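## Task

Shelf spots carry lot numbers on the shelf edge beneath them, and several spots may share one number. Bring one cardboard box from lot 451 and one from lot 434 onto the desk so that nothing overhangs its edge. All other cardboard boxes must stay on their original shelves. If no box of a given lot exists, leave that lot out. The robot must not tip over or finish leaning.

## Robot and tools

ROBOT. A Hello Robot Stretch 3: a two-wheel differential base (0.33 m long, 0.34 m wide, rounded back) that pivots about the point between its drive wheels, 0.05 m behind the front edge. One arm rides a vertical lift and telescopes out to the robot's RIGHT, so reaching further forward means driving the base. With the arm in and the wrist folded, the turning sweep has radius 0.28 m; an unfolded level gripper pokes beyond it. Objects may occasionally get nudged by something external.

FRAMES. Base frame: origin on the floor between the drive wheels, x forward, y left, z up, metres. hand_pose is reported in it, at the point where closed fingertips meet; with wrist joints at zero its x axis is up, y back along the arm toward the mast, z toward the rear. Odometry frame = base frame at scene start; base_odometry counts wheel rotation only (slip counts as travel), heading in rad, left positive, -3.142 to 3.142.

move. One action per call. Either "base" and/or "joints" (optionally with "speeds", "pace", "contact_limits"), or "servos": "reboot" alone (re-enables servos that shut off; they hold in place). Motions begin together.
- base: an offset from the base's last reported position, exactly one key. {"translate_m": d} metres, forward positive, -3 to 3. {"rotate_rad": d} radians, left positive, -6.4 to 6.4. No sideways motion.
- joints: absolute targets, keyed by name: lift_m 0 to 1.1; arm_m 0 to 0.52 (extension); wrist_yaw_rad -1.345 to 4.42 (0 along the arm, positive toward the front); wrist_pitch_rad -1.57 to 0.451 (0 level, negative tips fingers down); wrist_roll_rad -2.911 to 2.918 (0 fingers side by side); gripper_m -0.089 to 0.179 (larger is wider; fingertip gap is 0.007 m smaller near closed, 0.025 m smaller fully open); head_pan_rad -3.953 to 1.73 (0 ahead, positive left, -1.57 faces the arm); head_tilt_rad -1.53 to 0.419 (negative down). Done tolerances: ±0.004 for lift, arm, gripper; ±0.02 yaw and roll; ±0.05 pitch; ±0.1 head.
- pace: "default" or "max". speeds: per-key top speed (m/s or rad/s) up to max: translate_m 0.12/0.30, rotate_rad 0.76/1.90, lift_m 0.11/0.15, arm_m 0.14/0.40. The base is capped at 0.10 m/s and 0.63 rad/s unless lift_m < 0.30, arm_m < 0.03 and wrist_yaw_rad > 2.54.
- contact_limits: motor_effort percent (1 to 100) where that motion halts with contact_stop, placed next to its own command. arm_m: a number (negative sense when retracting). lift_m: {"down": v, "up": v}, force beyond free motion; below about 12 it may trip in free air; defaults are 32 to 47 down, 21 to 36 up. translate_m, rotate_rad: trips when either wheel reaches it; without one the base never contact-stops.
- cameras: list from head_camera, nav_camera, wrist_camera, all; omitted/null/["all"] gives all, [] none. blocking: true (default) returns when everything rests; false returns quickly while motion continues, and a later move only overrides the targets it names.
Unknown keys make a call invalid; out-of-range values get it refused. A refusal, or an uncommanded stop, cancels the rest of your reply's move, wait and finished_scene calls.

wait: seconds 0 to 10, plus cameras; returns early once moves settle. stop: brakes all running motions, which then report "stopped" and may keep pressing. zoom_image: camera plus region [x0, y0, x1, y1] in pixels of that camera's latest image, at most 504 by 504. finished_scene: scene = current scene number; irreversible.

RESULTS. "move" reads done or the worst status. base_status/joint_status: done, moving, off_target (resting away from target, maybe still pushing), contact_stop (that joint goes slack), time_out, torque_fault (wrist/head servo off until reboot). on_its_own lists uncommanded behaviour; "held at" is a target, not a reading. motor_effort in percent, positive toward higher values, bracket = peak last action; wrist pitch saturates near 45, roll near 72. Positive wheel effort pushes forward. turned_by_wheels vs turned_by_imu: trust the IMU if they differ by over 0.15 rad. base_tilt in degrees (forward, right positive), up to about 4 degrees offset. lidar_m: 12 distances in 30-degree sectors, 1st straight ahead, counter-clockwise (4th left, 7th behind, 10th right), plane 0.17 m high; "-" means nothing, or something within 0.15 m; misses glass, thin legs; sector 5 often hidden. wrist_depth_mm (45 to 1000) and head_depth_mm (280 to 4000): 7x7 median depths from top left.

CAMERAS. head_camera image is rotated: turn it a quarter clockwise to view upright; nav_camera needs a quarter counterclockwise. wrist_camera is on the gripper. Calibration (K, distortion, T_world_to_cam mapping base frame to camera) is supplied and may be slightly off.

GRIPPING. Close to below the object's width to hold (lower squeezes harder; resend if it slips); open to at least 0.05 over its width to release. Readings do not confirm a grasp.

AVOID. Before folding the wrist (wrist_yaw_rad 3.0) or unfolding, set lift_m 0.32 to 0.95, wrist_pitch_rad -0.4, roll near 0; folded, lift can go to 0.25. With yaw below -0.4 keep pitch at -0.5 or lower. Pushing something rigid with the gripper above about 0.45 m, or driving while holding or hooking something fixed, can topple the robot; if tilt appears, back the gripper off. Use a low lift "down" limit when lowering onto surfaces. Wrist and head push without stopping and can overheat. No drops, slams, hard hits or falling parts.

Each tool is called after "Request:" in YAML: its name, and indented under it one key for each argument.

## Session

Request:
move:
  joints: {"head_pan_rad": -1.1, "head_tilt_rad": -0.35}
  cameras: ["head_camera","nav_camera"]
  pace: "max"

Request:
move:
  joints: {"head_pan_rad": 0.9, "head_tilt_rad": -0.35}
  cameras: ["head_camera","nav_camera"]
  pace: "max"

Request:
move:
  joints: {"head_pan_rad": -3.0, "head_tilt_rad": -0.35}
  cameras: ["head_camera","nav_camera"]
  pace: "max"

Scene clock: 0.93 s.
move: done
base_odometry: x=+0.000 y=+0.000 heading=+0.000
turned_by_wheels: +0.000
turned_by_imu: +0.000
base_tilt: forward=-0.3 right=-1.3
lidar_m: 0.72 0.73 0.85 1.53 2.66 1.26 1.01 1.11 1.81 1.63 1.39 0.83
head_depth_mm: 1544 1470 1501 1588 1799 1763 1480 / 1724 1817 1910 2034 1857 1789 1474 / 1766 1851 1935 2064 2129 1841 1475 / 1788 1890 1993 2106 2218 1847 1469 / 1755 1884 1996 2125 2096 1868 1454 / 1484 1547 1621 1731 1825 1779 1445 / 1251 1286 1331 1387 1434 1482 1407
base_status: not commanded
joint_positions: lift_m=+0.374 arm_m=+0.001 wrist_yaw_rad=+3.009 wrist_pitch_rad=-0.462 wrist_roll_rad=+0.000 gripper_m=+0.037 head_pan_rad=-1.130 head_tilt_rad=-0.352
joint_status: all done
measured_speeds: all 0
motor_effort: left_wheel=-0.3(0.7) right_wheel=+0.1(1.1) lift_m=+22.6(23.8) arm_m=-4.5(5.1) wrist_yaw_rad=-0.1(1.1) wrist_pitch_rad=+1.9(2.0) wrist_roll_rad=-0.1(0.3) gripper_m=+0.1(0.8) head_pan_rad=+1.8(4.7) head_tilt_rad=-2.6(8.1)
hand_pose: x=+0.0076 y=+0.0712 z=+0.3774 quat_wxyz=(+0.207, +0.697, +0.116, +0.676) (m; base frame)
wrist_depth_mm: - 138 - - - 850 - / - 151 - - - 980 - / - 166 912 - - 938 - / 833 774 203 805 819 794 761 / 701 678 211 659 661 672 662 / 608 601 126 568 129 584 575 / 529 532 287 355 501 517 511
pictures: head_camera (sideways), nav_camera (sideways)
camera_calibration:
head_camera: T_world_to_cam=[[-0.167777, 0.247257, -0.954314, 1.25854], [0.9183, 0.391302, -0.0600614, 0.0721896], [0.358574, -0.886424, -0.292707, 0.33434], [0, 0, 0, 1]] pos_world=[0.0249764, -0.0430635, 1.30324]
nav_camera: T_world_to_cam=[[0.151966, -0.282347, 0.947199, -1.19062], [-0.897904, -0.440003, 0.0128988, 0.0388941], [0.413128, -0.852454, -0.320386, 0.367688], [0, 0, 0, 1]] pos_world=[0.0639551, -0.00561744, 1.24505]

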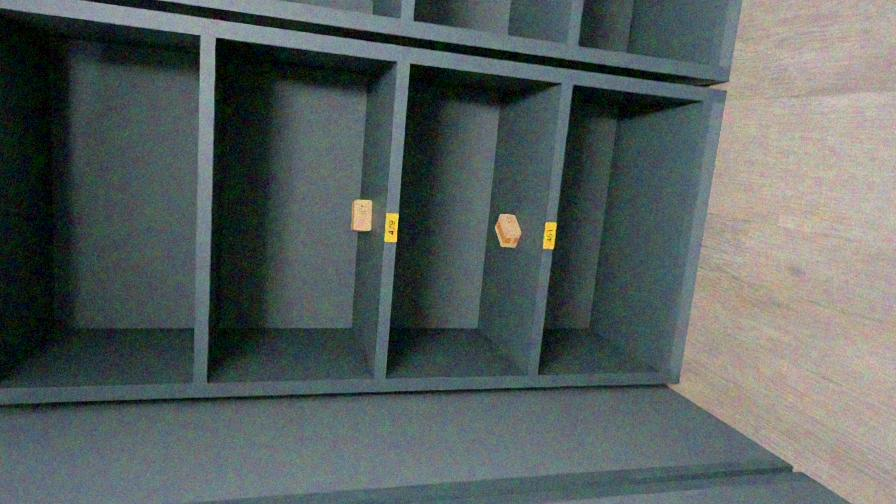

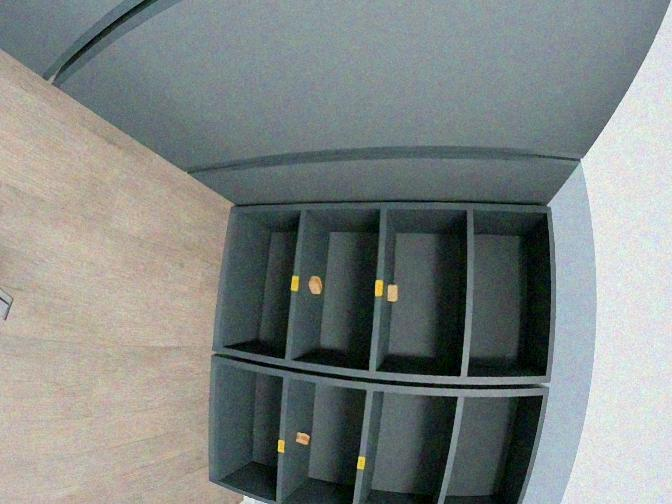

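Scene clock: 3.10 s.
move: done
base_odometry: x=+0.000 y=+0.000 heading=+0.000
turned_by_wheels: +0.000
turned_by_imu: +0.000
base_tilt: forward=-0.4 right=-1.1
lidar_m: 0.72 0.73 0.85 1.53 2.66 1.26 1.01 1.12 1.81 1.63 1.39 0.83
head_depth_mm: 618 644 670 701 734 772 811 / 661 689 721 754 794 836 885 / 709 740 778 821 867 913 972 / 765 803 843 895 949 1008 1081 / 835 881 934 994 1057 1134 1221 / 908 964 1026 1099 1184 1278 1361 / 1005 1074 1155 1242 1344 1476 1451
base_status: not commanded
joint_positions: lift_m=+0.374 arm_m=+0.001 wrist_yaw_rad=+3.009 wrist_pitch_rad=-0.462 wrist_roll_rad=+0.000 gripper_m=+0.037 head_pan_rad=+0.908 head_tilt_rad=-0.352
joint_status: all done
measured_speeds: translate_m=+0.000 rotate_rad=+0.000 lift_m=+0.000 arm_m=+0.000 wrist_yaw_rad=+0.000 wrist_pitch_rad=+0.000 wrist_roll_rad=+0.000 head_pan_rad=-0.024 head_tilt_rad=+0.000
motor_effort: left_wheel=+0.2(1.0) right_wheel=+0.5(1.2) lift_m=+23.5(24.1) arm_m=-8.1(8.2) wrist_yaw_rad=+0.5(2.1) wrist_pitch_rad=+2.0(2.1) wrist_roll_rad=+0.0(0.3) gripper_m=+0.7(0.8) head_pan_rad=-3.3(5.0) head_tilt_rad=+0.5(5.7)
hand_pose: x=+0.0076 y=+0.0712 z=+0.3774 quat_wxyz=(+0.207, +0.697, +0.116, +0.676) (m; base frame)
wrist_depth_mm: - 139 - - - 881 - / - 150 - - - 970 - / - 167 915 - - 950 - / 829 753 204 812 806 799 770 / 699 671 211 656 653 678 659 / 596 597 126 571 129 580 579 / 529 540 287 354 504 510 510
pictures: head_camera (sideways), nav_camera (sideways)
camera_calibration:
head_camera: T_world_to_cam=[[-0.145073, -0.261229, -0.954313, 1.25839], [-0.76332, 0.643225, -0.060035, 0.0824864], [0.629521, 0.719736, -0.292716, 0.332708], [0, 0, 0, 1]] pos_world=[0.0360758, 0.03621, 1.30324]
nav_camera: T_world_to_cam=[[0.183488, 0.262941, 0.947203, -1.1908], [0.797601, -0.603048, 0.0128967, 0.0285413], [0.5746, 0.753124, -0.320374, 0.366729], [0, 0, 0, 1]] pos_world=[-0.0149891, 0.0541302, 1.24505]

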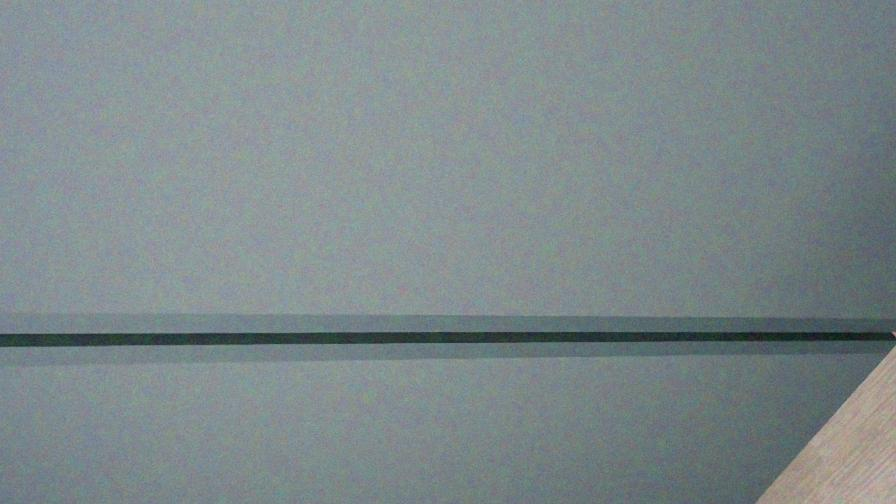

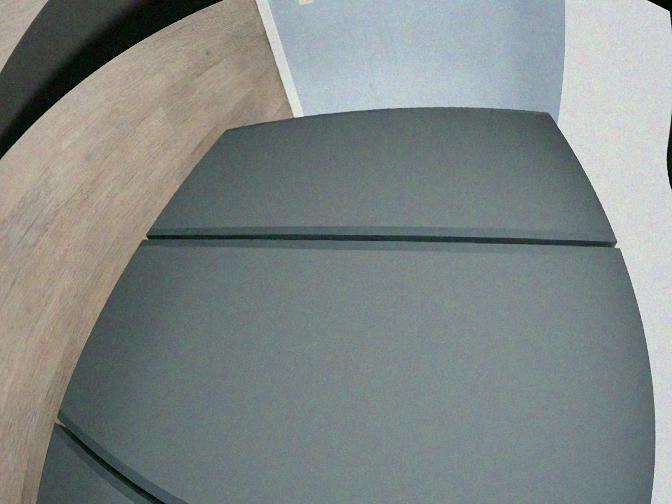

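Scene clock: 6.03 s.
move: done
base_odometry: x=+0.000 y=+0.000 heading=+0.000
turned_by_wheels: +0.000
turned_by_imu: +0.000
base_tilt: forward=-0.3 right=-1.4
lidar_m: 0.73 0.73 0.85 1.53 2.66 1.26 1.01 1.12 1.82 1.63 1.39 0.83
head_depth_mm: 1398 1466 1565 1658 1227 1150 1434 / 1381 1455 1537 1629 1212 1171 1430 / 1356 1427 1531 1610 1199 1412 1456 / 1351 1416 1501 1582 1189 1670 1465 / 1334 1396 1482 1551 1177 963 1379 / 1309 1382 1459 1550 1242 954 1452 / 1294 1362 1444 1530 1637 1708 1448
base_status: not commanded
joint_positions: lift_m=+0.374 arm_m=+0.001 wrist_yaw_rad=+3.009 wrist_pitch_rad=-0.462 wrist_roll_rad=+0.000 gripper_m=+0.037 head_pan_rad=-3.008 head_tilt_rad=-0.351
joint_status: all done
measured_speeds: translate_m=+0.000 rotate_rad=+0.000 lift_m=+0.000 arm_m=+0.000 wrist_yaw_rad=+0.000 wrist_pitch_rad=+0.000 wrist_roll_rad=+0.000 head_pan_rad=+0.024 head_tilt_rad=+0.000
motor_effort: left_wheel=-0.2(0.8) right_wheel=+0.6(1.1) lift_m=+23.9(24.7) arm_m=-12.9(12.9) wrist_yaw_rad=-1.2(1.6) wrist_pitch_rad=+1.9(2.1) wrist_roll_rad=+0.0(0.3) gripper_m=+1.1(1.1) head_pan_rad=+3.1(6.3) head_tilt_rad=+4.9(5.8)
hand_pose: x=+0.0076 y=+0.0712 z=+0.3774 quat_wxyz=(+0.207, +0.697, +0.116, +0.676) (m; base frame)
wrist_depth_mm: - 138 - - - 850 - / - 150 - - - 969 - / - 167 916 - - 944 - / 831 778 203 808 807 796 764 / 702 678 212 665 656 667 668 / 608 601 126 566 129 584 579 / 526 533 286 356 503 511 513
pictures: head_camera (sideways), nav_camera (sideways)
camera_calibration:
head_camera: T_world_to_cam=[[0.284932, 0.0850032, -0.954771, 1.25631], [0.0952681, -0.99364, -0.0600328, 0.0771628], [-0.953802, -0.073854, -0.291218, 0.340383], [0, 0, 0, 1]] pos_world=[-0.0406565, -0.00497953, 1.30325]
nav_camera: T_world_to_cam=[[-0.313682, -0.0593041, 0.947674, -1.18846], [-0.147896, 0.988918, 0.012931, 0.0342347], [-0.937939, -0.136101, -0.318977, 0.374106], [0, 0, 0, 1]] pos_world=[-0.0168466, -0.0534195, 1.24516]

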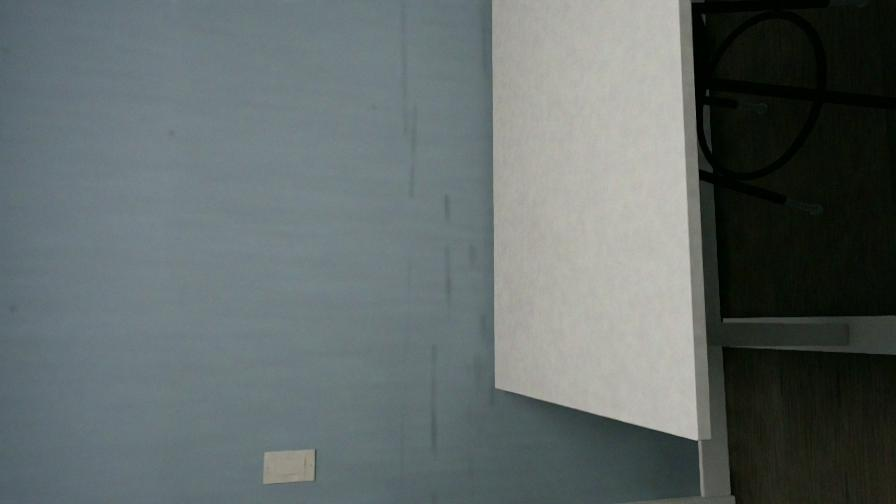

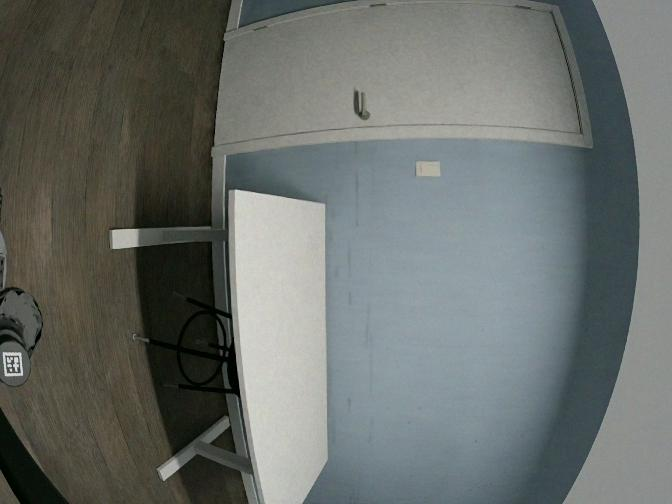

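Request:
move:
  joints: {"head_pan_rad": -1.45, "head_tilt_rad": -0.35}
  cameras: ["head_camera"]
  pace: "max"

Request:
zoom_image:
  camera: "head_camera"
  region: [340, 10, 600, 250]

Request:
zoom_image:
  camera: "head_camera"
  region: [340, 250, 600, 490]

Scene clock: 16.50 s.
move: done
base_odometry: x=+0.000 y=+0.000 heading=+0.000
turned_by_wheels: +0.000
turned_by_imu: +0.000
base_tilt: forward=-0.4 right=-1.3
lidar_m: 0.72 0.73 0.85 1.53 2.66 1.26 1.01 1.11 1.81 1.63 1.40 0.83
head_depth_mm: 1792 1911 2060 2178 2154 1926 1499 / 1814 1903 2030 2153 2266 1925 1483 / 1693 1891 2003 2123 2232 1885 1475 / 1408 1608 1596 1714 1889 1845 1468 / 1749 1836 1943 2050 2205 1842 1459 / 1738 1809 1904 2037 2085 1823 1449 / 1710 1776 1903 2004 2060 1786 1449
base_status: not commanded
joint_positions: lift_m=+0.374 arm_m=+0.001 wrist_yaw_rad=+3.009 wrist_pitch_rad=-0.462 wrist_roll_rad=+0.000 gripper_m=+0.037 head_pan_rad=-1.442 head_tilt_rad=-0.350
joint_status: all done
measured_speeds: translate_m=+0.000 rotate_rad=+0.000 lift_m=+0.000 arm_m=+0.000 wrist_yaw_rad=+0.000 wrist_pitch_rad=+0.000 wrist_roll_rad=+0.000 head_pan_rad=-0.024 head_tilt_rad=+0.000
motor_effort: left_wheel=+0.0(0.7) right_wheel=+0.2(1.4) lift_m=+24.9(25.6) arm_m=-12.7(13.3) wrist_yaw_rad=-0.5(1.6) wrist_pitch_rad=+1.8(2.0) wrist_roll_rad=+0.0(0.3) gripper_m=+0.5(0.9) head_pan_rad=-3.0(5.9) head_tilt_rad=+3.8(7.3)
hand_pose: x=+0.0076 y=+0.0712 z=+0.3774 quat_wxyz=(+0.207, +0.697, +0.116, +0.676) (m; base frame)
wrist_depth_mm: - 139 - - - 867 - / - 150 - - - 970 - / - 167 929 - - 931 - / 843 765 203 811 798 798 763 / 697 672 211 677 658 664 658 / 599 596 126 570 128 581 586 / 526 536 287 351 502 510 508
pictures: head_camera (sideways)
camera_calibration:
head_camera: T_world_to_cam=[[-0.0835656, 0.284087, -0.95515, 1.25909], [0.994053, 0.0909196, -0.0599273, 0.0715497], [0.0698173, -0.954478, -0.289996, 0.332571], [0, 0, 0, 1]] pos_world=[0.0108728, -0.0467642, 1.30335]

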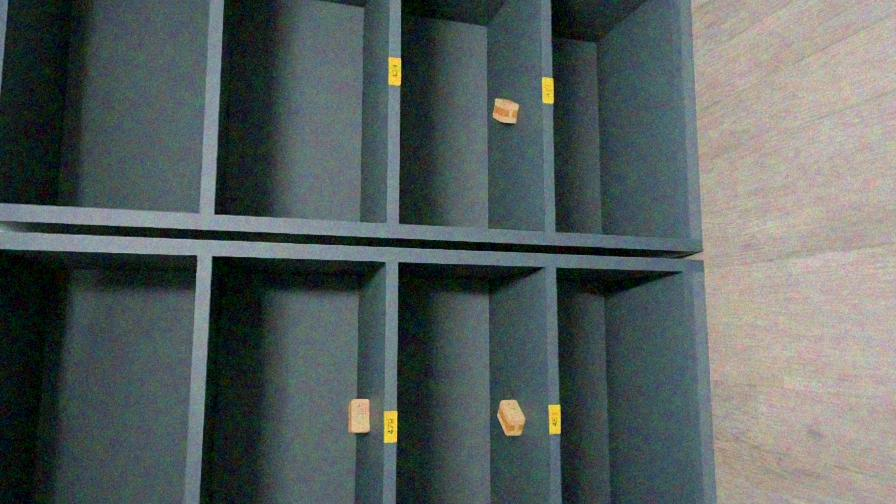

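Scaled by 1.938 from the camera's 896x504 image, which has a finer 1280x720 frame.

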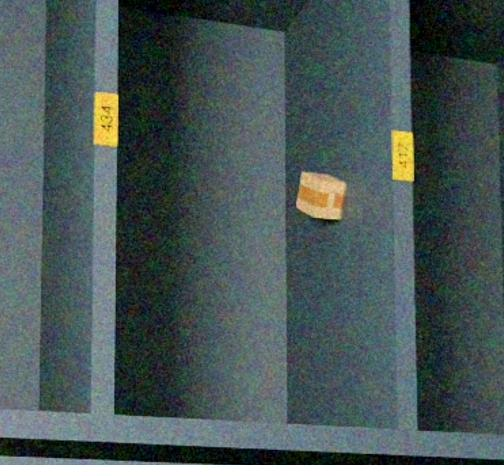

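Scaled by 1.938 from the camera's 896x504 image, which has a finer 1280x720 frame.

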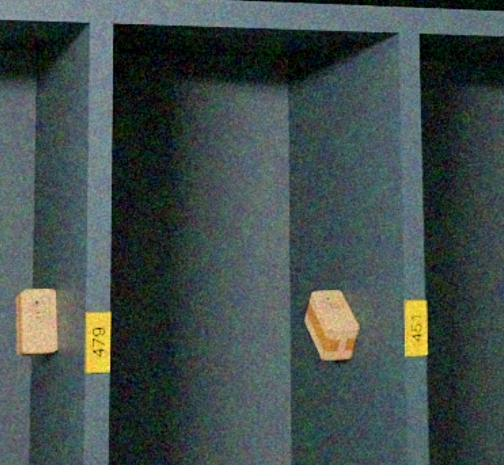

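Request:
move:
  base: {"rotate_rad": -1.164}
  joints: {"lift_m": 0.28, "head_pan_rad": -0.3}
  pace: "max"
  cameras: []

Request:
move:
  base: {"translate_m": 1.026}
  joints: {"head_pan_rad": -1.57, "head_tilt_rad": -0.6}
  pace: "max"
  cameras: []

Request:
move:
  base: {"rotate_rad": 1.463}
  joints: {"lift_m": 0.57}
  pace: "max"

Scene clock: 71.77 s.
move: done
base_odometry: x=+0.000 y=+0.000 heading=-1.164
turned_by_wheels: -1.164
turned_by_imu: -1.141
base_tilt: forward=-0.5 right=-1.1
lidar_m: 1.68 0.88 0.73 0.72 0.81 1.29 2.66 1.26 1.01 1.11 1.72 1.63
head_depth_mm: 1810 1913 2045 2171 2160 1922 1491 / 1821 1907 2027 2155 2251 1898 1487 / 1788 1889 2004 2119 2230 1877 1472 / 1467 1521 1611 1695 1808 1833 1461 / 1756 1846 1939 2069 2107 1821 1456 / 1744 1796 1902 2036 2067 1813 1443 / 1718 1763 1886 2005 2062 1797 1445
base_status: done
joint_positions: lift_m=+0.280 arm_m=+0.001 wrist_yaw_rad=+3.009 wrist_pitch_rad=-0.463 wrist_roll_rad=+0.000 gripper_m=+0.037 head_pan_rad=-0.295 head_tilt_rad=-0.350
joint_status: all done
measured_speeds: all 0
motor_effort: left_wheel=+5.0(14.1) right_wheel=-8.0(14.1) lift_m=+30.6(31.1) arm_m=-12.2(13.6) wrist_yaw_rad=-0.5(1.6) wrist_pitch_rad=+2.1(2.2) wrist_roll_rad=-0.1(0.5) gripper_m=+0.4(1.0) head_pan_rad=-3.2(4.1) head_tilt_rad=+2.4(4.0)
hand_pose: x=+0.0076 y=+0.0711 z=+0.2828 quat_wxyz=(+0.208, +0.697, +0.117, +0.676) (m; base frame)
wrist_depth_mm: - 139 - - - - - / - 151 161 - - - - / 822 167 210 776 775 771 744 / 684 621 203 656 656 643 646 / 567 563 211 543 534 548 543 / 486 296 126 284 129 473 468 / 262 267 248 259 400 415 413
pictures: none
No camera images: "cameras" was empty.

Scene clock: 76.53 s.
move: done
base_odometry: x=+0.406 y=-0.942 heading=-1.164
turned_by_wheels: +0.000
turned_by_imu: +0.000
base_tilt: forward=-0.2 right=-1.2
lidar_m: 1.07 0.65 0.54 0.54 0.60 0.96 3.63 1.62 1.74 1.44 0.75 0.72
head_depth_mm: 1380 1510 1651 1850 1897 1499 1242 / 1403 1532 1695 1887 1874 1491 1237 / 1425 1560 1724 1950 1847 1483 1238 / 1455 1604 1767 1973 1846 1469 1233 / 1496 1656 1833 2044 1833 1466 1227 / 1532 1657 1824 2020 1707 1471 1216 / 1162 1258 1410 1472 1697 1402 1211
base_status: done
joint_positions: lift_m=+0.280 arm_m=+0.001 wrist_yaw_rad=+3.009 wrist_pitch_rad=-0.463 wrist_roll_rad=+0.000 gripper_m=+0.037 head_pan_rad=-1.570 head_tilt_rad=-0.601
joint_status: all done
measured_speeds: all 0
motor_effort: left_wheel=+6.4(15.7) right_wheel=+0.6(11.2) lift_m=+24.5(30.7) arm_m=-9.8(12.9) wrist_yaw_rad=-0.1(2.1) wrist_pitch_rad=+2.1(2.3) wrist_roll_rad=+0.0(0.3) gripper_m=+0.3(0.9) head_pan_rad=+3.3(4.7) head_tilt_rad=-3.2(7.1)
hand_pose: x=+0.0076 y=+0.0711 z=+0.2828 quat_wxyz=(+0.208, +0.697, +0.117, +0.676) (m; base frame)
wrist_depth_mm: - 138 - - - 518 - / - 151 161 - - 574 - / - 166 175 - 649 - - / 675 620 203 659 649 625 618 / 566 568 212 542 529 553 541 / 484 297 126 285 129 471 468 / 262 267 248 258 399 416 414
pictures: none
No camera images: "cameras" was empty.

Scene clock: 79.47 s.
move: done
base_odometry: x=+0.406 y=-0.942 heading=+0.299
turned_by_wheels: +1.463
turned_by_imu: +1.439
base_tilt: forward=-0.2 right=-1.4
lidar_m: 0.54 0.57 0.81 3.64 2.18 1.62 1.73 1.42 0.72 1.07 0.71 0.55
head_depth_mm: 860 939 927 708 1054 938 1093 / 864 947 911 1179 1105 965 1169 / 868 954 897 1191 1095 952 1160 / 872 965 818 1196 1054 951 1160 / 880 963 872 1207 1078 1274 1152 / 884 976 858 1219 1068 1257 1161 / 891 979 847 1150 1061 1173 1165
base_status: done
joint_positions: lift_m=+0.570 arm_m=+0.001 wrist_yaw_rad=+3.009 wrist_pitch_rad=-0.463 wrist_roll_rad=+0.000 gripper_m=+0.037 head_pan_rad=-1.570 head_tilt_rad=-0.601
joint_status: all done
measured_speeds: all 0
motor_effort: left_wheel=-5.7(14.1) right_wheel=+7.6(12.9) lift_m=+27.8(34.5) arm_m=-12.4(13.1) wrist_yaw_rad=-0.1(1.7) wrist_pitch_rad=+2.1(2.3) wrist_roll_rad=-0.2(0.3) gripper_m=+1.0(1.0) head_pan_rad=+3.4(4.3) head_tilt_rad=-1.8(3.8)
hand_pose: x=+0.0076 y=+0.0710 z=+0.5726 quat_wxyz=(+0.208, +0.697, +0.117, +0.676) (m; base frame)
wrist_depth_mm: - 139 - - - - - / - 151 - - - - - / - 167 - - - - - / - - 203 - - - - / 974 968 212 923 926 937 - / 829 827 126 804 129 805 - / 730 738 287 707 703 705 692
pictures: head_camera (sideways), nav_camera (sideways), wrist_camera
camera_calibration:
head_camera: T_world_to_cam=[[-0.0467782, 0.520462, -0.852603, 1.12506], [0.997503, -0.0208739, -0.0674704, 0.0813396], [-0.0529129, -0.85363, -0.518186, 0.630258], [0, 0, 0, 1]] pos_world=[0.0048407, -0.0458465, 1.29131]
nav_camera: T_world_to_cam=[[0.0175706, -0.543066, 0.839506, -1.04941], [-0.999786, -0.0186915, 0.00883386, 0.0448224], [0.0108942, -0.839482, -0.543279, 0.660183], [0, 0, 0, 1]] pos_world=[0.0560593, -0.0148482, 1.23925]
wrist_camera: T_world_to_cam=[[0.994953, -0.0966102, -0.0270985, 0.0215123], [-0.0808563, -0.612053, -0.786672, 0.527083], [0.0594148, 0.784893, -0.616776, 0.463175], [0, 0, 0, 1]] pos_world=[-0.00630519, -0.0388613, 0.7009]

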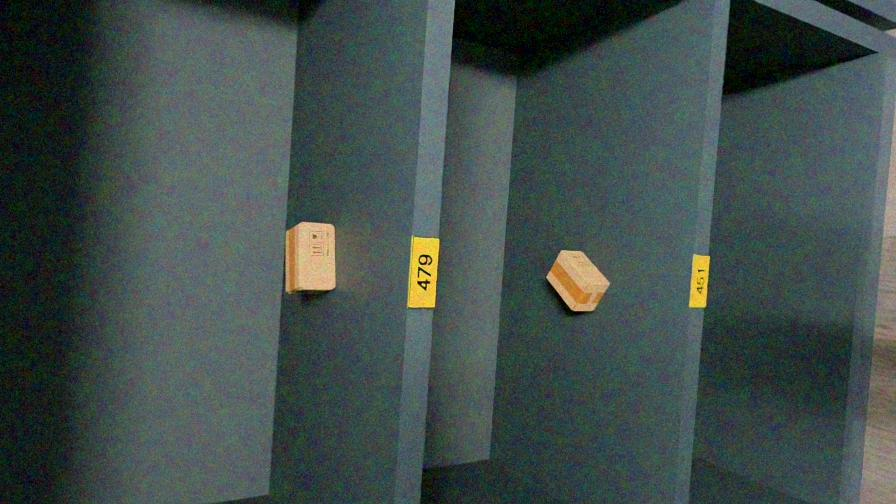

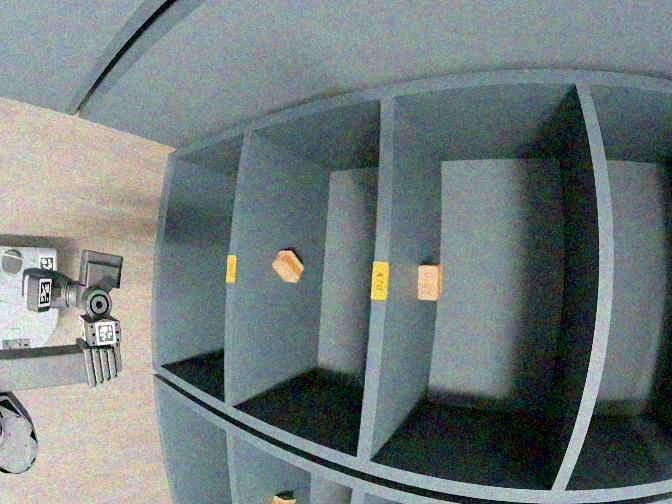

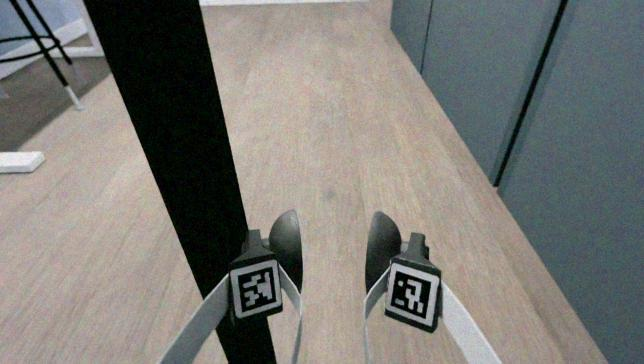

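Request:
zoom_image:
  camera: "head_camera"
  region: [538, 240, 618, 320]

Scaled by 6.300 from the camera's 896x504 image, which has a finer 1280x720 frame.

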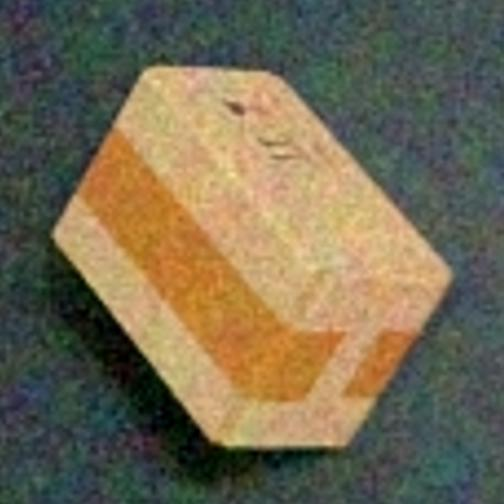

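Request:
move:
  base: {"translate_m": 0.1445}
  joints: {"lift_m": 0.68, "wrist_yaw_rad": -0.67, "wrist_pitch_rad": -0.55, "gripper_m": 0.179}
  pace: "max"
  cameras: []

Request:
move:
  joints: {"arm_m": 0.518}
  cameras: ["wrist_camera","head_camera"]
  pace: "max"

Scene clock: 150.17 s.
move: done
base_odometry: x=+0.544 y=-0.900 heading=+0.299
turned_by_wheels: +0.000
turned_by_imu: +0.000
base_tilt: forward=-0.4 right=-1.2
lidar_m: 0.39 0.42 0.60 2.04 2.27 1.74 1.87 0.85 0.81 1.01 0.53 0.40
head_depth_mm: 867 949 924 711 1112 967 1175 / 868 955 849 1188 1103 962 1168 / 876 962 827 1201 1056 956 1164 / 879 967 881 1206 1089 1270 1154 / 889 974 872 1208 1077 1264 1165 / 894 968 858 1125 1068 1151 1164 / 759 783 762 795 871 972 1095
base_status: done
joint_positions: lift_m=+0.680 arm_m=+0.001 wrist_yaw_rad=-0.667 wrist_pitch_rad=-0.561 wrist_roll_rad=+0.000 gripper_m=+0.179 head_pan_rad=-1.570 head_tilt_rad=-0.601
joint_status: all done
measured_speeds: all 0
motor_effort: left_wheel=+5.9(8.0) right_wheel=+4.0(12.4) lift_m=+23.2(34.3) arm_m=-9.6(11.6) wrist_yaw_rad=-2.9(8.3) wrist_pitch_rad=+1.5(3.8) wrist_roll_rad=+0.0(0.4) gripper_m=+0.2(84.6) head_pan_rad=+2.6(3.5) head_tilt_rad=+0.2(1.4)
hand_pose: x=-0.1478 y=-0.3058 z=+0.6620 quat_wxyz=(+0.578, -0.037, -0.706, -0.408) (m; base frame)
wrist_depth_mm: - - - - 573 - - / - 516 - - 636 - - / - - - - 739 - - / - - - - - - - / - 143 - - 944 - 963 / - 126 - 851 863 856 852 / - - 772 784 779 749 105
pictures: none
No camera images: "cameras" was empty.

Scene clock: 152.73 s.
move: done
base_odometry: x=+0.544 y=-0.900 heading=+0.299
turned_by_wheels: +0.000
turned_by_imu: +0.000
base_tilt: forward=-0.3 right=-1.1
lidar_m: 0.39 0.42 0.60 2.05 2.28 1.73 1.88 0.85 0.81 1.02 0.53 0.40
head_depth_mm: 866 950 925 1180 1109 969 1176 / 872 955 848 1186 1098 500 379 / 877 960 828 706 711 920 1162 / 882 966 881 724 1010 1274 1158 / 885 970 865 1218 1083 1268 1168 / 894 965 857 1120 1070 1153 1161 / 760 783 764 796 874 966 1100
base_status: not commanded
joint_positions: lift_m=+0.680 arm_m=+0.518 wrist_yaw_rad=-0.668 wrist_pitch_rad=-0.562 wrist_roll_rad=+0.000 gripper_m=+0.179 head_pan_rad=-1.570 head_tilt_rad=-0.601
joint_status: all done
measured_speeds: all 0
motor_effort: left_wheel=+5.7(6.3) right_wheel=+5.2(5.8) lift_m=+25.5(26.3) arm_m=+11.4(16.0) wrist_yaw_rad=-2.7(4.4) wrist_pitch_rad=+1.8(2.0) wrist_roll_rad=+0.0(0.3) gripper_m=+0.2(1.3) head_pan_rad=+2.5(3.4) head_tilt_rad=+2.0(2.0)
hand_pose: x=-0.1478 y=-0.8230 z=+0.6617 quat_wxyz=(+0.578, -0.037, -0.706, -0.408) (m; base frame)
wrist_depth_mm: 261 287 321 - - 507 - / 278 312 - - - - - / 300 329 - - - - - / 325 369 - - - - - / 329 146 323 321 318 317 321 / 123 278 292 241 287 287 286 / 252 256 255 217 257 252 105
pictures: head_camera (sideways), wrist_camera
camera_calibration:
head_camera: T_world_to_cam=[[-0.0467782, 0.520462, -0.852603, 1.12506], [0.997503, -0.0208739, -0.0674704, 0.0813396], [-0.0529129, -0.85363, -0.518186, 0.630258], [0, 0, 0, 1]] pos_world=[0.0048407, -0.0458465, 1.29131]
wrist_camera: T_world_to_cam=[[-0.804716, 0.592876, -0.0304858, 0.395855], [0.427972, 0.543769, -0.721911, 1.02103], [-0.411426, -0.59398, -0.691314, 0.0739203], [0, 0, 0, 1]] pos_world=[-0.0880098, -0.745992, 0.800265]

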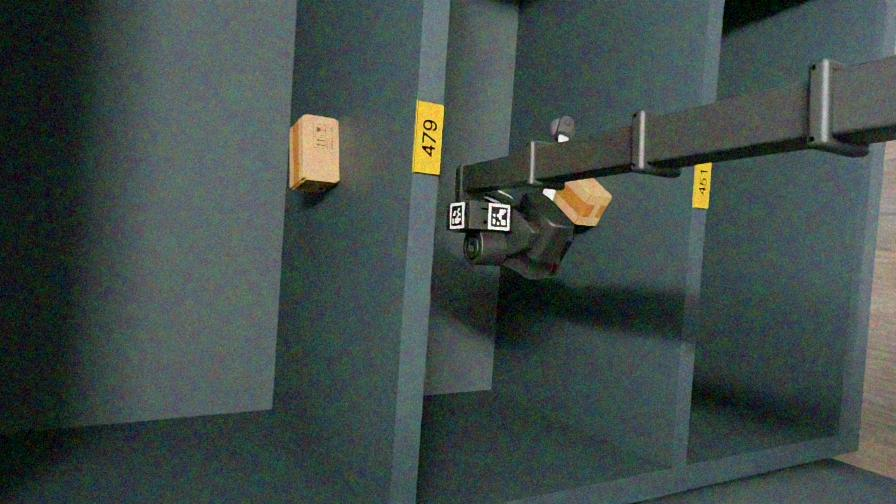

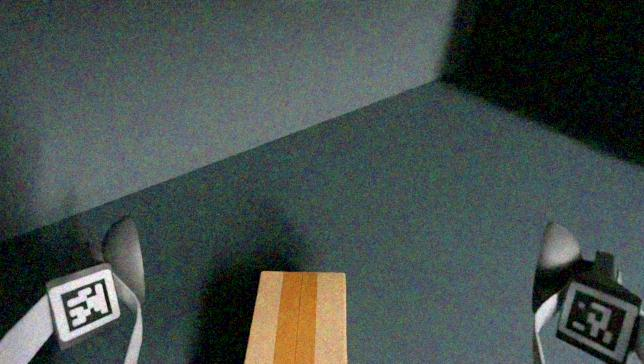

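Request:
move:
  base: {"translate_m": 0.013}
  joints: {"wrist_yaw_rad": -0.61, "lift_m": 0.625}
  cameras: ["wrist_camera"]

Request:
move:
  joints: {"lift_m": 0.572}
  speeds: {"lift_m": 0.04}
  contact_limits: {"lift_m": {"down": 14}}
  cameras: ["wrist_camera","head_camera"]

Scene clock: 180.03 s.
move: done
base_odometry: x=+0.557 y=-0.896 heading=+0.299
turned_by_wheels: +0.000
turned_by_imu: +0.000
base_tilt: forward=-0.2 right=-1.1
lidar_m: 0.38 0.40 0.58 1.98 2.28 1.74 1.89 0.84 0.82 0.97 0.51 0.39
head_depth_mm: 866 951 921 1182 1112 967 1176 / 872 956 841 1186 1101 932 445 / 873 962 833 770 735 898 1140 / 883 968 883 776 790 1273 1157 / 885 971 869 1222 1080 1272 1168 / 882 968 853 1071 1035 1107 1148 / 730 749 740 765 847 950 1063
base_status: done
joint_positions: lift_m=+0.625 arm_m=+0.518 wrist_yaw_rad=-0.613 wrist_pitch_rad=-0.562 wrist_roll_rad=+0.000 gripper_m=+0.179 head_pan_rad=-1.570 head_tilt_rad=-0.601
joint_status: all done
measured_speeds: all 0
motor_effort: left_wheel=+6.3(10.1) right_wheel=+4.5(9.5) lift_m=+23.7(26.7) arm_m=-9.1(9.2) wrist_yaw_rad=+2.8(5.6) wrist_pitch_rad=+1.8(2.0) wrist_roll_rad=+0.2(0.3) gripper_m=+0.7(1.0) head_pan_rad=+2.1(3.0) head_tilt_rad=+2.8(3.7)
hand_pose: x=-0.1388 y=-0.8297 z=+0.6067 quat_wxyz=(+0.589, -0.018, -0.707, -0.392) (m; base frame)
wrist_depth_mm: 260 284 319 - - 491 - / 278 308 330 - - - - / 302 330 - - - - - / 308 306 305 301 299 296 294 / 266 258 262 199 259 258 263 / - 221 231 175 222 226 225 / 200 204 205 157 200 202 105
pictures: wrist_camera
camera_calibration:
wrist_camera: T_world_to_cam=[[-0.835902, 0.548031, -0.0304858, 0.363796], [0.397614, 0.566313, -0.721937, 0.99559], [-0.378379, -0.61559, -0.691287, 0.0223081], [0, 0, 0, 1]] pos_world=[-0.0833221, -0.749455, 0.745265]

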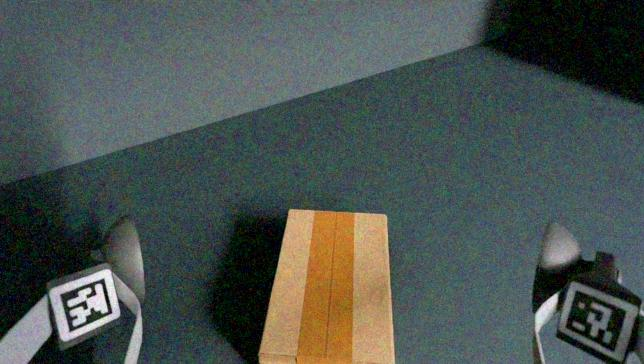

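Scene clock: 181.83 s.
move: done
base_odometry: x=+0.557 y=-0.896 heading=+0.299
turned_by_wheels: +0.000
turned_by_imu: +0.000
base_tilt: forward=-0.3 right=-1.2
lidar_m: 0.38 0.40 0.58 1.98 2.28 1.74 1.89 0.84 0.82 0.97 0.51 0.39
head_depth_mm: 867 948 922 1182 1113 967 1173 / 875 957 847 1183 1095 934 1144 / 876 963 830 1196 791 619 1139 / 881 968 880 1208 795 1277 1159 / 883 977 870 1221 1079 1267 1167 / 883 965 857 1077 1033 1106 1153 / 727 752 742 763 848 948 1069
base_status: not commanded
joint_positions: lift_m=+0.572 arm_m=+0.518 wrist_yaw_rad=-0.613 wrist_pitch_rad=-0.562 wrist_roll_rad=+0.000 gripper_m=+0.179 head_pan_rad=-1.570 head_tilt_rad=-0.600
joint_status: all done
measured_speeds: all 0
motor_effort: left_wheel=+6.0(6.5) right_wheel=+4.8(5.9) lift_m=+23.8(25.5) arm_m=-12.0(13.4) wrist_yaw_rad=+2.7(3.6) wrist_pitch_rad=+1.8(1.9) wrist_roll_rad=+0.2(0.3) gripper_m=+0.6(1.0) head_pan_rad=+2.0(2.7) head_tilt_rad=+3.7(4.2)
contact_limits: lift_m down 14 (down: maximum 72; up: maximum 65)
hand_pose: x=-0.1388 y=-0.8297 z=+0.5537 quat_wxyz=(+0.589, -0.018, -0.707, -0.392) (m; base frame)
wrist_depth_mm: 260 285 320 - - - - / 279 305 318 313 307 307 315 / 274 273 270 265 264 260 259 / 230 229 227 153 216 220 220 / 199 197 191 132 188 192 195 / 123 166 165 117 163 169 168 / 149 153 151 129 146 151 107
pictures: head_camera (sideways), wrist_camera
camera_calibration:
head_camera: T_world_to_cam=[[-0.0467907, 0.5202, -0.852762, 1.12526], [0.997502, -0.0208906, -0.0674762, 0.0813463], [-0.0529158, -0.853789, -0.517923, 0.629911], [0, 0, 0, 1]] pos_world=[0.00484065, -0.0458477, 1.29131]
wrist_camera: T_world_to_cam=[[-0.835902, 0.548031, -0.0304858, 0.36218], [0.397614, 0.566313, -0.721937, 0.957328], [-0.378379, -0.61559, -0.691287, -0.0143301], [0, 0, 0, 1]] pos_world=[-0.0833221, -0.749455, 0.692265]

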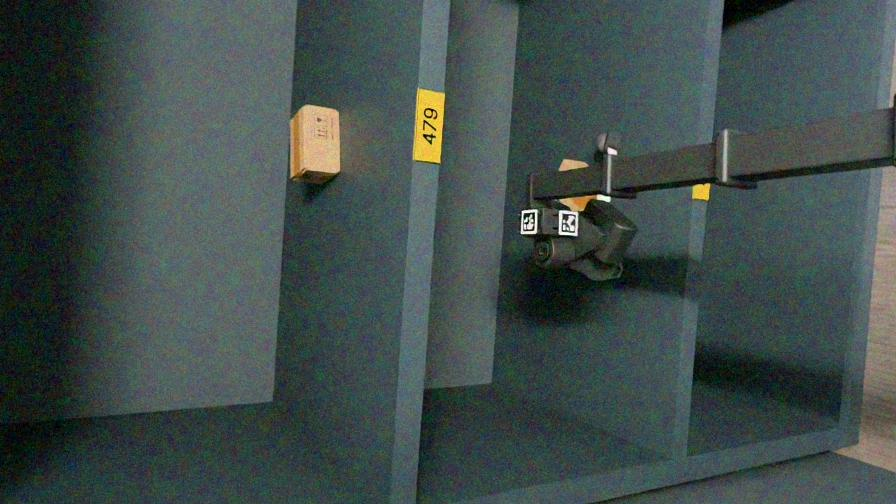

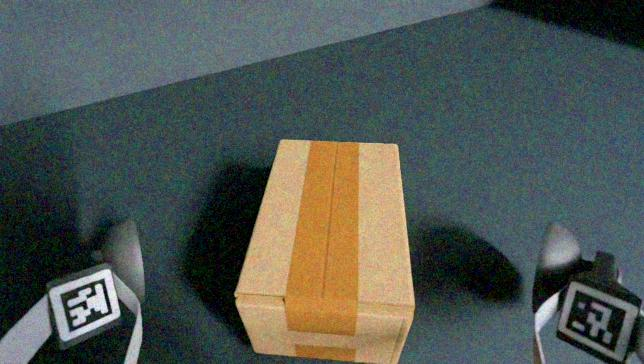

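Request:
move:
  joints: {"gripper_m": 0.015}
  cameras: ["wrist_camera"]

Request:
move:
  joints: {"lift_m": 0.68}
  pace: "max"
  cameras: ["wrist_camera"]

Scene clock: 190.33 s.
move: done
base_odometry: x=+0.557 y=-0.896 heading=+0.299
turned_by_wheels: +0.000
turned_by_imu: +0.000
base_tilt: forward=-0.3 right=-1.1
lidar_m: 0.38 0.40 0.58 1.98 2.27 1.74 1.88 0.83 0.82 0.97 0.51 0.39
head_depth_mm: 865 951 923 1182 1113 970 1180 / 871 955 843 1183 1101 936 1145 / 876 959 831 1196 791 619 1136 / 881 971 882 1208 796 1271 1159 / 885 974 871 1216 1077 1266 1163 / 882 966 859 1074 1035 1108 1154 / 730 751 743 765 848 950 1066
base_status: not commanded
joint_positions: lift_m=+0.572 arm_m=+0.518 wrist_yaw_rad=-0.612 wrist_pitch_rad=-0.562 wrist_roll_rad=+0.000 gripper_m=+0.016 head_pan_rad=-1.570 head_tilt_rad=-0.600
joint_status: all done
measured_speeds: all 0
motor_effort: left_wheel=+5.9(6.5) right_wheel=+5.2(5.7) lift_m=+27.6(31.4) arm_m=-8.0(10.4) wrist_yaw_rad=+1.1(3.3) wrist_pitch_rad=+1.7(1.9) wrist_roll_rad=+0.0(0.3) gripper_m=-27.1(99.1) head_pan_rad=+2.1(2.5) head_tilt_rad=+3.3(4.2)
contact_limits: lift_m down 14 (down: maximum 72; up: maximum 65)
hand_pose: x=-0.1387 y=-0.8298 z=+0.5537 quat_wxyz=(+0.589, -0.017, -0.707, -0.392) (m; base frame)
wrist_depth_mm: 260 285 319 - - - - / 280 307 320 311 309 307 313 / 274 271 269 267 264 262 259 / 231 229 228 153 216 221 219 / 199 198 150 132 144 193 191 / 175 174 123 117 120 170 168 / 159 148 148 131 139 146 151
pictures: wrist_camera
camera_calibration:
wrist_camera: T_world_to_cam=[[-0.83644, 0.547214, -0.0304176, 0.361613], [0.397032, 0.566753, -0.721912, 0.957608], [-0.377801, -0.615913, -0.691316, -0.0145276], [0, 0, 0, 1]] pos_world=[-0.0832223, -0.749554, 0.692265]

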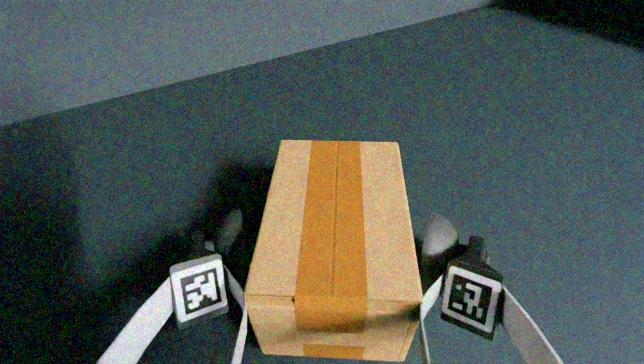

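Scene clock: 191.83 s.
move: done
base_odometry: x=+0.557 y=-0.896 heading=+0.299
turned_by_wheels: +0.000
turned_by_imu: +0.000
base_tilt: forward=-0.4 right=-1.3
lidar_m: 0.38 0.40 0.58 1.98 2.28 1.74 1.88 0.84 0.81 0.98 0.51 0.39
head_depth_mm: 866 951 925 709 1111 967 1173 / 872 956 850 1187 1099 501 378 / 875 962 834 707 712 926 1159 / 879 964 881 724 1011 1278 1155 / 887 975 870 1213 1083 1277 1166 / 883 971 859 1074 1040 1114 1151 / 729 750 743 762 848 948 1063
base_status: not commanded
joint_positions: lift_m=+0.680 arm_m=+0.518 wrist_yaw_rad=-0.611 wrist_pitch_rad=-0.569 wrist_roll_rad=+0.000 gripper_m=+0.019 head_pan_rad=-1.570 head_tilt_rad=-0.599
joint_status: all done
measured_speeds: all 0
motor_effort: left_wheel=-1.7(6.3) right_wheel=+5.0(5.6) lift_m=+31.1(34.8) arm_m=-7.1(8.6) wrist_yaw_rad=-0.1(3.0) wrist_pitch_rad=+3.0(3.3) wrist_roll_rad=+0.1(0.3) gripper_m=-10.8(27.5) head_pan_rad=+1.5(2.5) head_tilt_rad=+3.1(4.0)
hand_pose: x=-0.1379 y=-0.8291 z=+0.6604 quat_wxyz=(+0.588, -0.015, -0.707, -0.394) (m; base frame)
wrist_depth_mm: 260 285 322 - - 504 - / 280 308 332 - - 529 - / 303 329 - - - - - / 324 - - 182 - - - / 324 321 155 149 148 321 313 / 294 293 129 136 128 286 283 / 262 99 253 149 246 248 255
pictures: wrist_camera
camera_calibration:
wrist_camera: T_world_to_cam=[[-0.837002, 0.546334, -0.0307782, 0.364487], [0.399088, 0.571, -0.717418, 1.03474], [-0.374375, -0.612763, -0.695963, 0.0661075], [0, 0, 0, 1]] pos_world=[-0.0831279, -0.749461, 0.799569]

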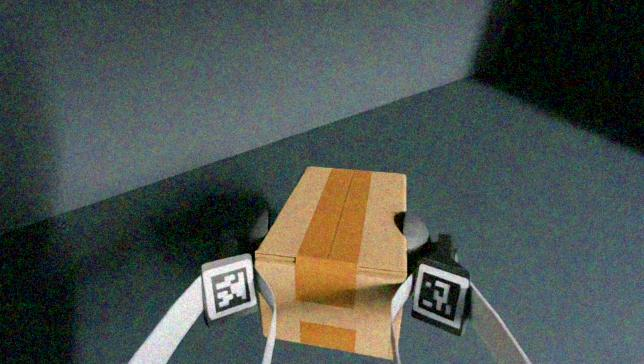

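Request:
move:
  joints: {"arm_m": 0.0, "lift_m": 0.72}
  cameras: ["wrist_camera"]

Request:
move:
  base: {"rotate_rad": -1.058}
  joints: {"wrist_yaw_rad": 0.0, "lift_m": 0.87}
  pace: "max"
  cameras: []

Request:
move:
  base: {"translate_m": -1.343}
  pace: "max"
  cameras: []

Request:
move:
  base: {"rotate_rad": -0.513}
  pace: "max"

Scene clock: 219.03 s.
move: done
base_odometry: x=+0.557 y=-0.896 heading=+0.299
turned_by_wheels: +0.000
turned_by_imu: +0.000
base_tilt: forward=-0.4 right=-1.2
lidar_m: 0.38 0.40 0.58 1.97 2.28 1.74 1.88 0.84 0.82 0.97 0.51 0.39
head_depth_mm: 868 947 928 714 1111 968 1177 / 870 954 847 1191 1103 965 571 / 874 964 838 1199 1094 960 1160 / 882 969 887 1204 1089 1270 1158 / 886 972 873 1214 1080 1270 1162 / 884 969 862 1074 1034 1106 1153 / 728 752 741 763 850 946 1066
base_status: not commanded
joint_positions: lift_m=+0.720 arm_m=+0.001 wrist_yaw_rad=-0.611 wrist_pitch_rad=-0.569 wrist_roll_rad=+0.000 gripper_m=+0.019 head_pan_rad=-1.570 head_tilt_rad=-0.599
joint_status: all done
measured_speeds: all 0
motor_effort: left_wheel=-1.6(2.0) right_wheel=+5.2(6.2) lift_m=+25.6(34.0) arm_m=-12.0(15.9) wrist_yaw_rad=+0.2(1.8) wrist_pitch_rad=+3.1(3.3) wrist_roll_rad=-0.1(0.4) gripper_m=-10.8(11.3) head_pan_rad=+0.7(1.9) head_tilt_rad=-1.3(2.1)
hand_pose: x=-0.1378 y=-0.3116 z=+0.7003 quat_wxyz=(+0.588, -0.014, -0.707, -0.394) (m; base frame)
wrist_depth_mm: - - - 863 - - - / - - - - 638 - - / - - - - 704 - - / - - - 193 801 - - / - - 154 149 153 - - / - - 129 135 128 904 881 / - 98 756 149 776 803 809
pictures: wrist_camera
camera_calibration:
wrist_camera: T_world_to_cam=[[-0.836972, 0.546381, -0.0307455, 0.083031], [0.399324, 0.571356, -0.717003, 0.767758], [-0.37419, -0.612389, -0.696392, 0.411451], [0, 0, 0, 1]] pos_world=[-0.0831283, -0.232061, 0.839569]

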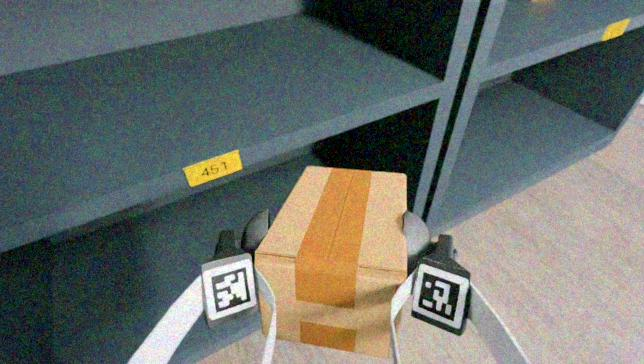

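Scene clock: 221.67 s.
move: done
base_odometry: x=+0.557 y=-0.896 heading=-0.759
turned_by_wheels: -1.058
turned_by_imu: -1.041
base_tilt: forward=-0.3 right=-1.2
lidar_m: 0.51 0.39 0.38 0.40 0.58 1.97 2.28 1.74 1.89 0.84 0.81 0.99
head_depth_mm: 1591 1703 1855 1989 1892 1498 - / 1351 1779 1977 2175 1884 1535 - / 1357 1431 1612 1814 1852 1443 304 / 1439 1536 1731 1528 1733 317 302 / 1401 1463 1618 1453 1606 1420 1223 / 1231 1208 849 931 1044 1199 1221 / 648 712 772 909 1025 1263 1160
base_status: done
joint_positions: lift_m=+0.870 arm_m=+0.001 wrist_yaw_rad=-0.002 wrist_pitch_rad=-0.570 wrist_roll_rad=+0.000 gripper_m=+0.019 head_pan_rad=-1.570 head_tilt_rad=-0.599
joint_status: all done
measured_speeds: all 0
motor_effort: left_wheel=+6.5(13.1) right_wheel=-9.4(13.5) lift_m=+24.5(35.2) arm_m=-12.0(12.8) wrist_yaw_rad=+1.5(6.6) wrist_pitch_rad=+3.2(3.3) wrist_roll_rad=+0.2(0.3) gripper_m=-11.0(11.1) head_pan_rad=+0.7(1.8) head_tilt_rad=-2.4(3.1)
hand_pose: x=-0.0220 y=-0.3483 z=+0.8502 quat_wxyz=(+0.679, +0.198, -0.678, -0.200) (m; base frame)
wrist_depth_mm: 761 - - - - - - / 852 - 634 - - - - / - - 703 - - - - / - - 796 193 - - - / - - 155 149 156 - - / - - 129 135 128 - - / - 98 930 149 904 931 935
pictures: none
No camera images: "cameras" was empty.

Scene clock: 236.10 s.
move: time_out
base_odometry: x=-0.418 y=+0.028 heading=-0.758
turned_by_wheels: +0.000
turned_by_imu: -0.001
base_tilt: forward=-0.4 right=-1.2
lidar_m: 1.49 1.14 1.12 1.18 1.70 2.54 0.87 0.60 0.72 1.23 1.74 1.74
head_depth_mm: 968 1044 1123 1135 843 672 - / 1021 1109 1203 1301 834 685 - / 1070 1162 1278 1431 1497 645 304 / 1129 1237 1374 1539 1702 315 303 / 1212 1329 1489 1658 1776 1474 1193 / 1304 1445 1612 1850 1830 1456 1220 / 1405 1572 1787 2090 1797 1443 1215
base_status: translate_m time_out (by the wheels' count: -1.3431 of -1.3430)
joint_positions: lift_m=+0.870 arm_m=+0.001 wrist_yaw_rad=-0.002 wrist_pitch_rad=-0.570 wrist_roll_rad=+0.000 gripper_m=+0.019 head_pan_rad=-1.570 head_tilt_rad=-0.600
joint_status: not commanded
measured_speeds: all 0
motor_effort: left_wheel=-0.5(9.9) right_wheel=-1.1(14.9) lift_m=+30.9(32.1) arm_m=-3.9(13.3) wrist_yaw_rad=+1.7(3.2) wrist_pitch_rad=+3.2(3.3) wrist_roll_rad=+0.0(0.6) gripper_m=-10.8(11.4) head_pan_rad=-0.3(1.3) head_tilt_rad=-5.3(6.2)
hand_pose: x=-0.0220 y=-0.3483 z=+0.8502 quat_wxyz=(+0.679, +0.198, -0.678, -0.200) (m; base frame)
wrist_depth_mm: - - - - - - - / - - - - - - - / - - - - - - - / - - - 193 181 - - / - - 156 149 149 - - / - - 129 136 128 - - / 985 99 933 149 141 113 -
pictures: none
No camera images: "cameras" was empty.

not run: a stop that you did not command came earlier in this reply.

Request:
move:
  base: {"rotate_rad": -0.513}
  pace: "max"

Scene clock: 242.67 s.
move: done
base_odometry: x=-0.418 y=+0.028 heading=-1.271
turned_by_wheels: -0.513
turned_by_imu: -0.505
base_tilt: forward=-0.3 right=-1.3
lidar_m: 1.74 1.48 1.14 1.12 1.19 1.73 2.54 0.87 0.60 0.72 1.24 1.77
head_depth_mm: 937 1027 1139 1138 841 671 - / 946 1037 1144 1124 834 683 - / 948 1045 1160 1114 830 644 303 / 958 1052 1163 1098 823 315 302 / 966 1058 1174 1088 819 654 1163 / 971 1065 1189 1303 810 651 1187 / 980 1080 1199 1342 1511 647 1193
base_status: done
joint_positions: lift_m=+0.870 arm_m=+0.001 wrist_yaw_rad=-0.002 wrist_pitch_rad=-0.570 wrist_roll_rad=+0.000 gripper_m=+0.019 head_pan_rad=-1.570 head_tilt_rad=-0.600
joint_status: not commanded
measured_speeds: all 0
motor_effort: left_wheel=+7.4(12.7) right_wheel=-9.5(13.9) lift_m=+29.5(31.1) arm_m=-1.5(2.8) wrist_yaw_rad=+1.2(3.1) wrist_pitch_rad=+3.2(3.3) wrist_roll_rad=-0.2(0.3) gripper_m=-10.4(11.2) head_pan_rad=-0.8(1.1) head_tilt_rad=-5.0(5.6)
hand_pose: x=-0.0220 y=-0.3483 z=+0.8502 quat_wxyz=(+0.679, +0.198, -0.678, -0.200) (m; base frame)
wrist_depth_mm: - 934 - - - - - / - - - - - - - / - - - - - - - / - - - 182 - - - / - - 151 149 148 - - / - - 129 135 128 - - / 984 100 934 148 911 122 -
pictures: head_camera (sideways), nav_camera (sideways), wrist_camera
camera_calibration:
head_camera: T_world_to_cam=[[-0.0467907, 0.5202, -0.852762, 1.12526], [0.997502, -0.0208906, -0.0674762, 0.0813463], [-0.0529158, -0.853789, -0.517923, 0.629911], [0, 0, 0, 1]] pos_world=[0.00484065, -0.0458477, 1.29131]
nav_camera: T_world_to_cam=[[0.0175715, -0.542764, 0.839702, -1.04965], [-0.999786, -0.0186888, 0.00884141, 0.0448131], [0.0108943, -0.839678, -0.542976, 0.659805], [0, 0, 0, 1]] pos_world=[0.0560593, -0.0148496, 1.23925]
wrist_camera: T_world_to_cam=[[-0.999078, -0.0299683, -0.0307496, 0.000314888], [0.00113576, 0.697451, -0.716632, 0.884744], [0.0429226, -0.716006, -0.696773, 0.5101], [0, 0, 0, 1]] pos_world=[-0.0225851, -0.251821, 0.989469]

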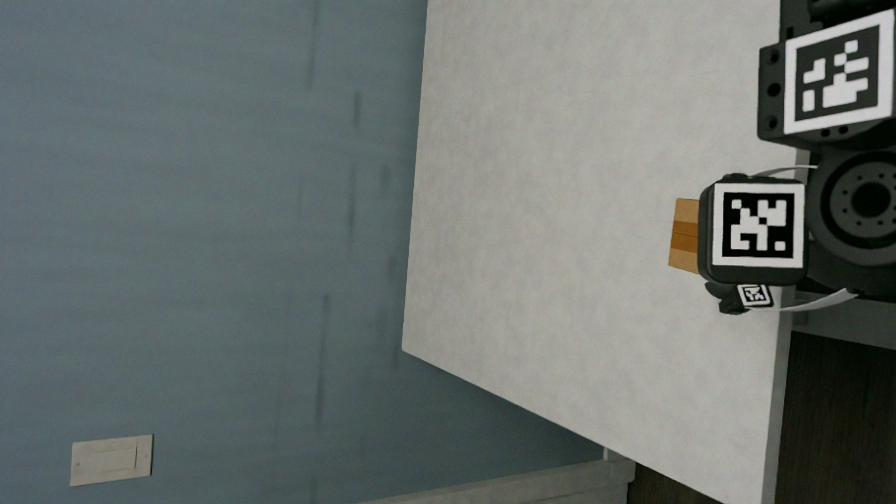

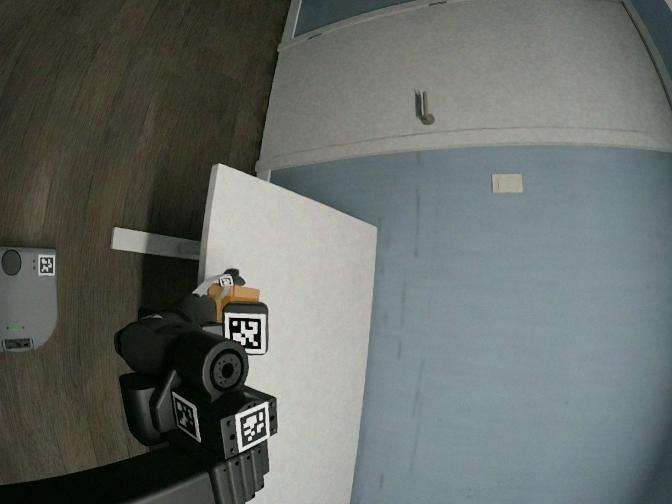

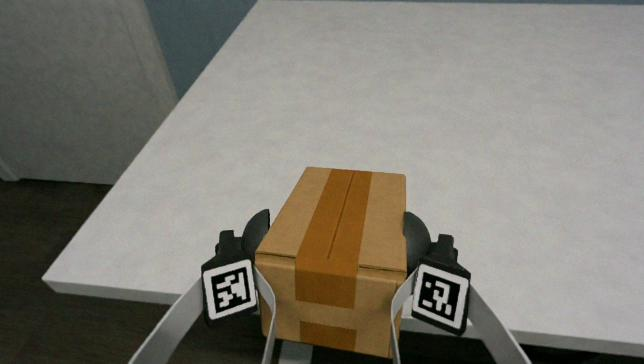

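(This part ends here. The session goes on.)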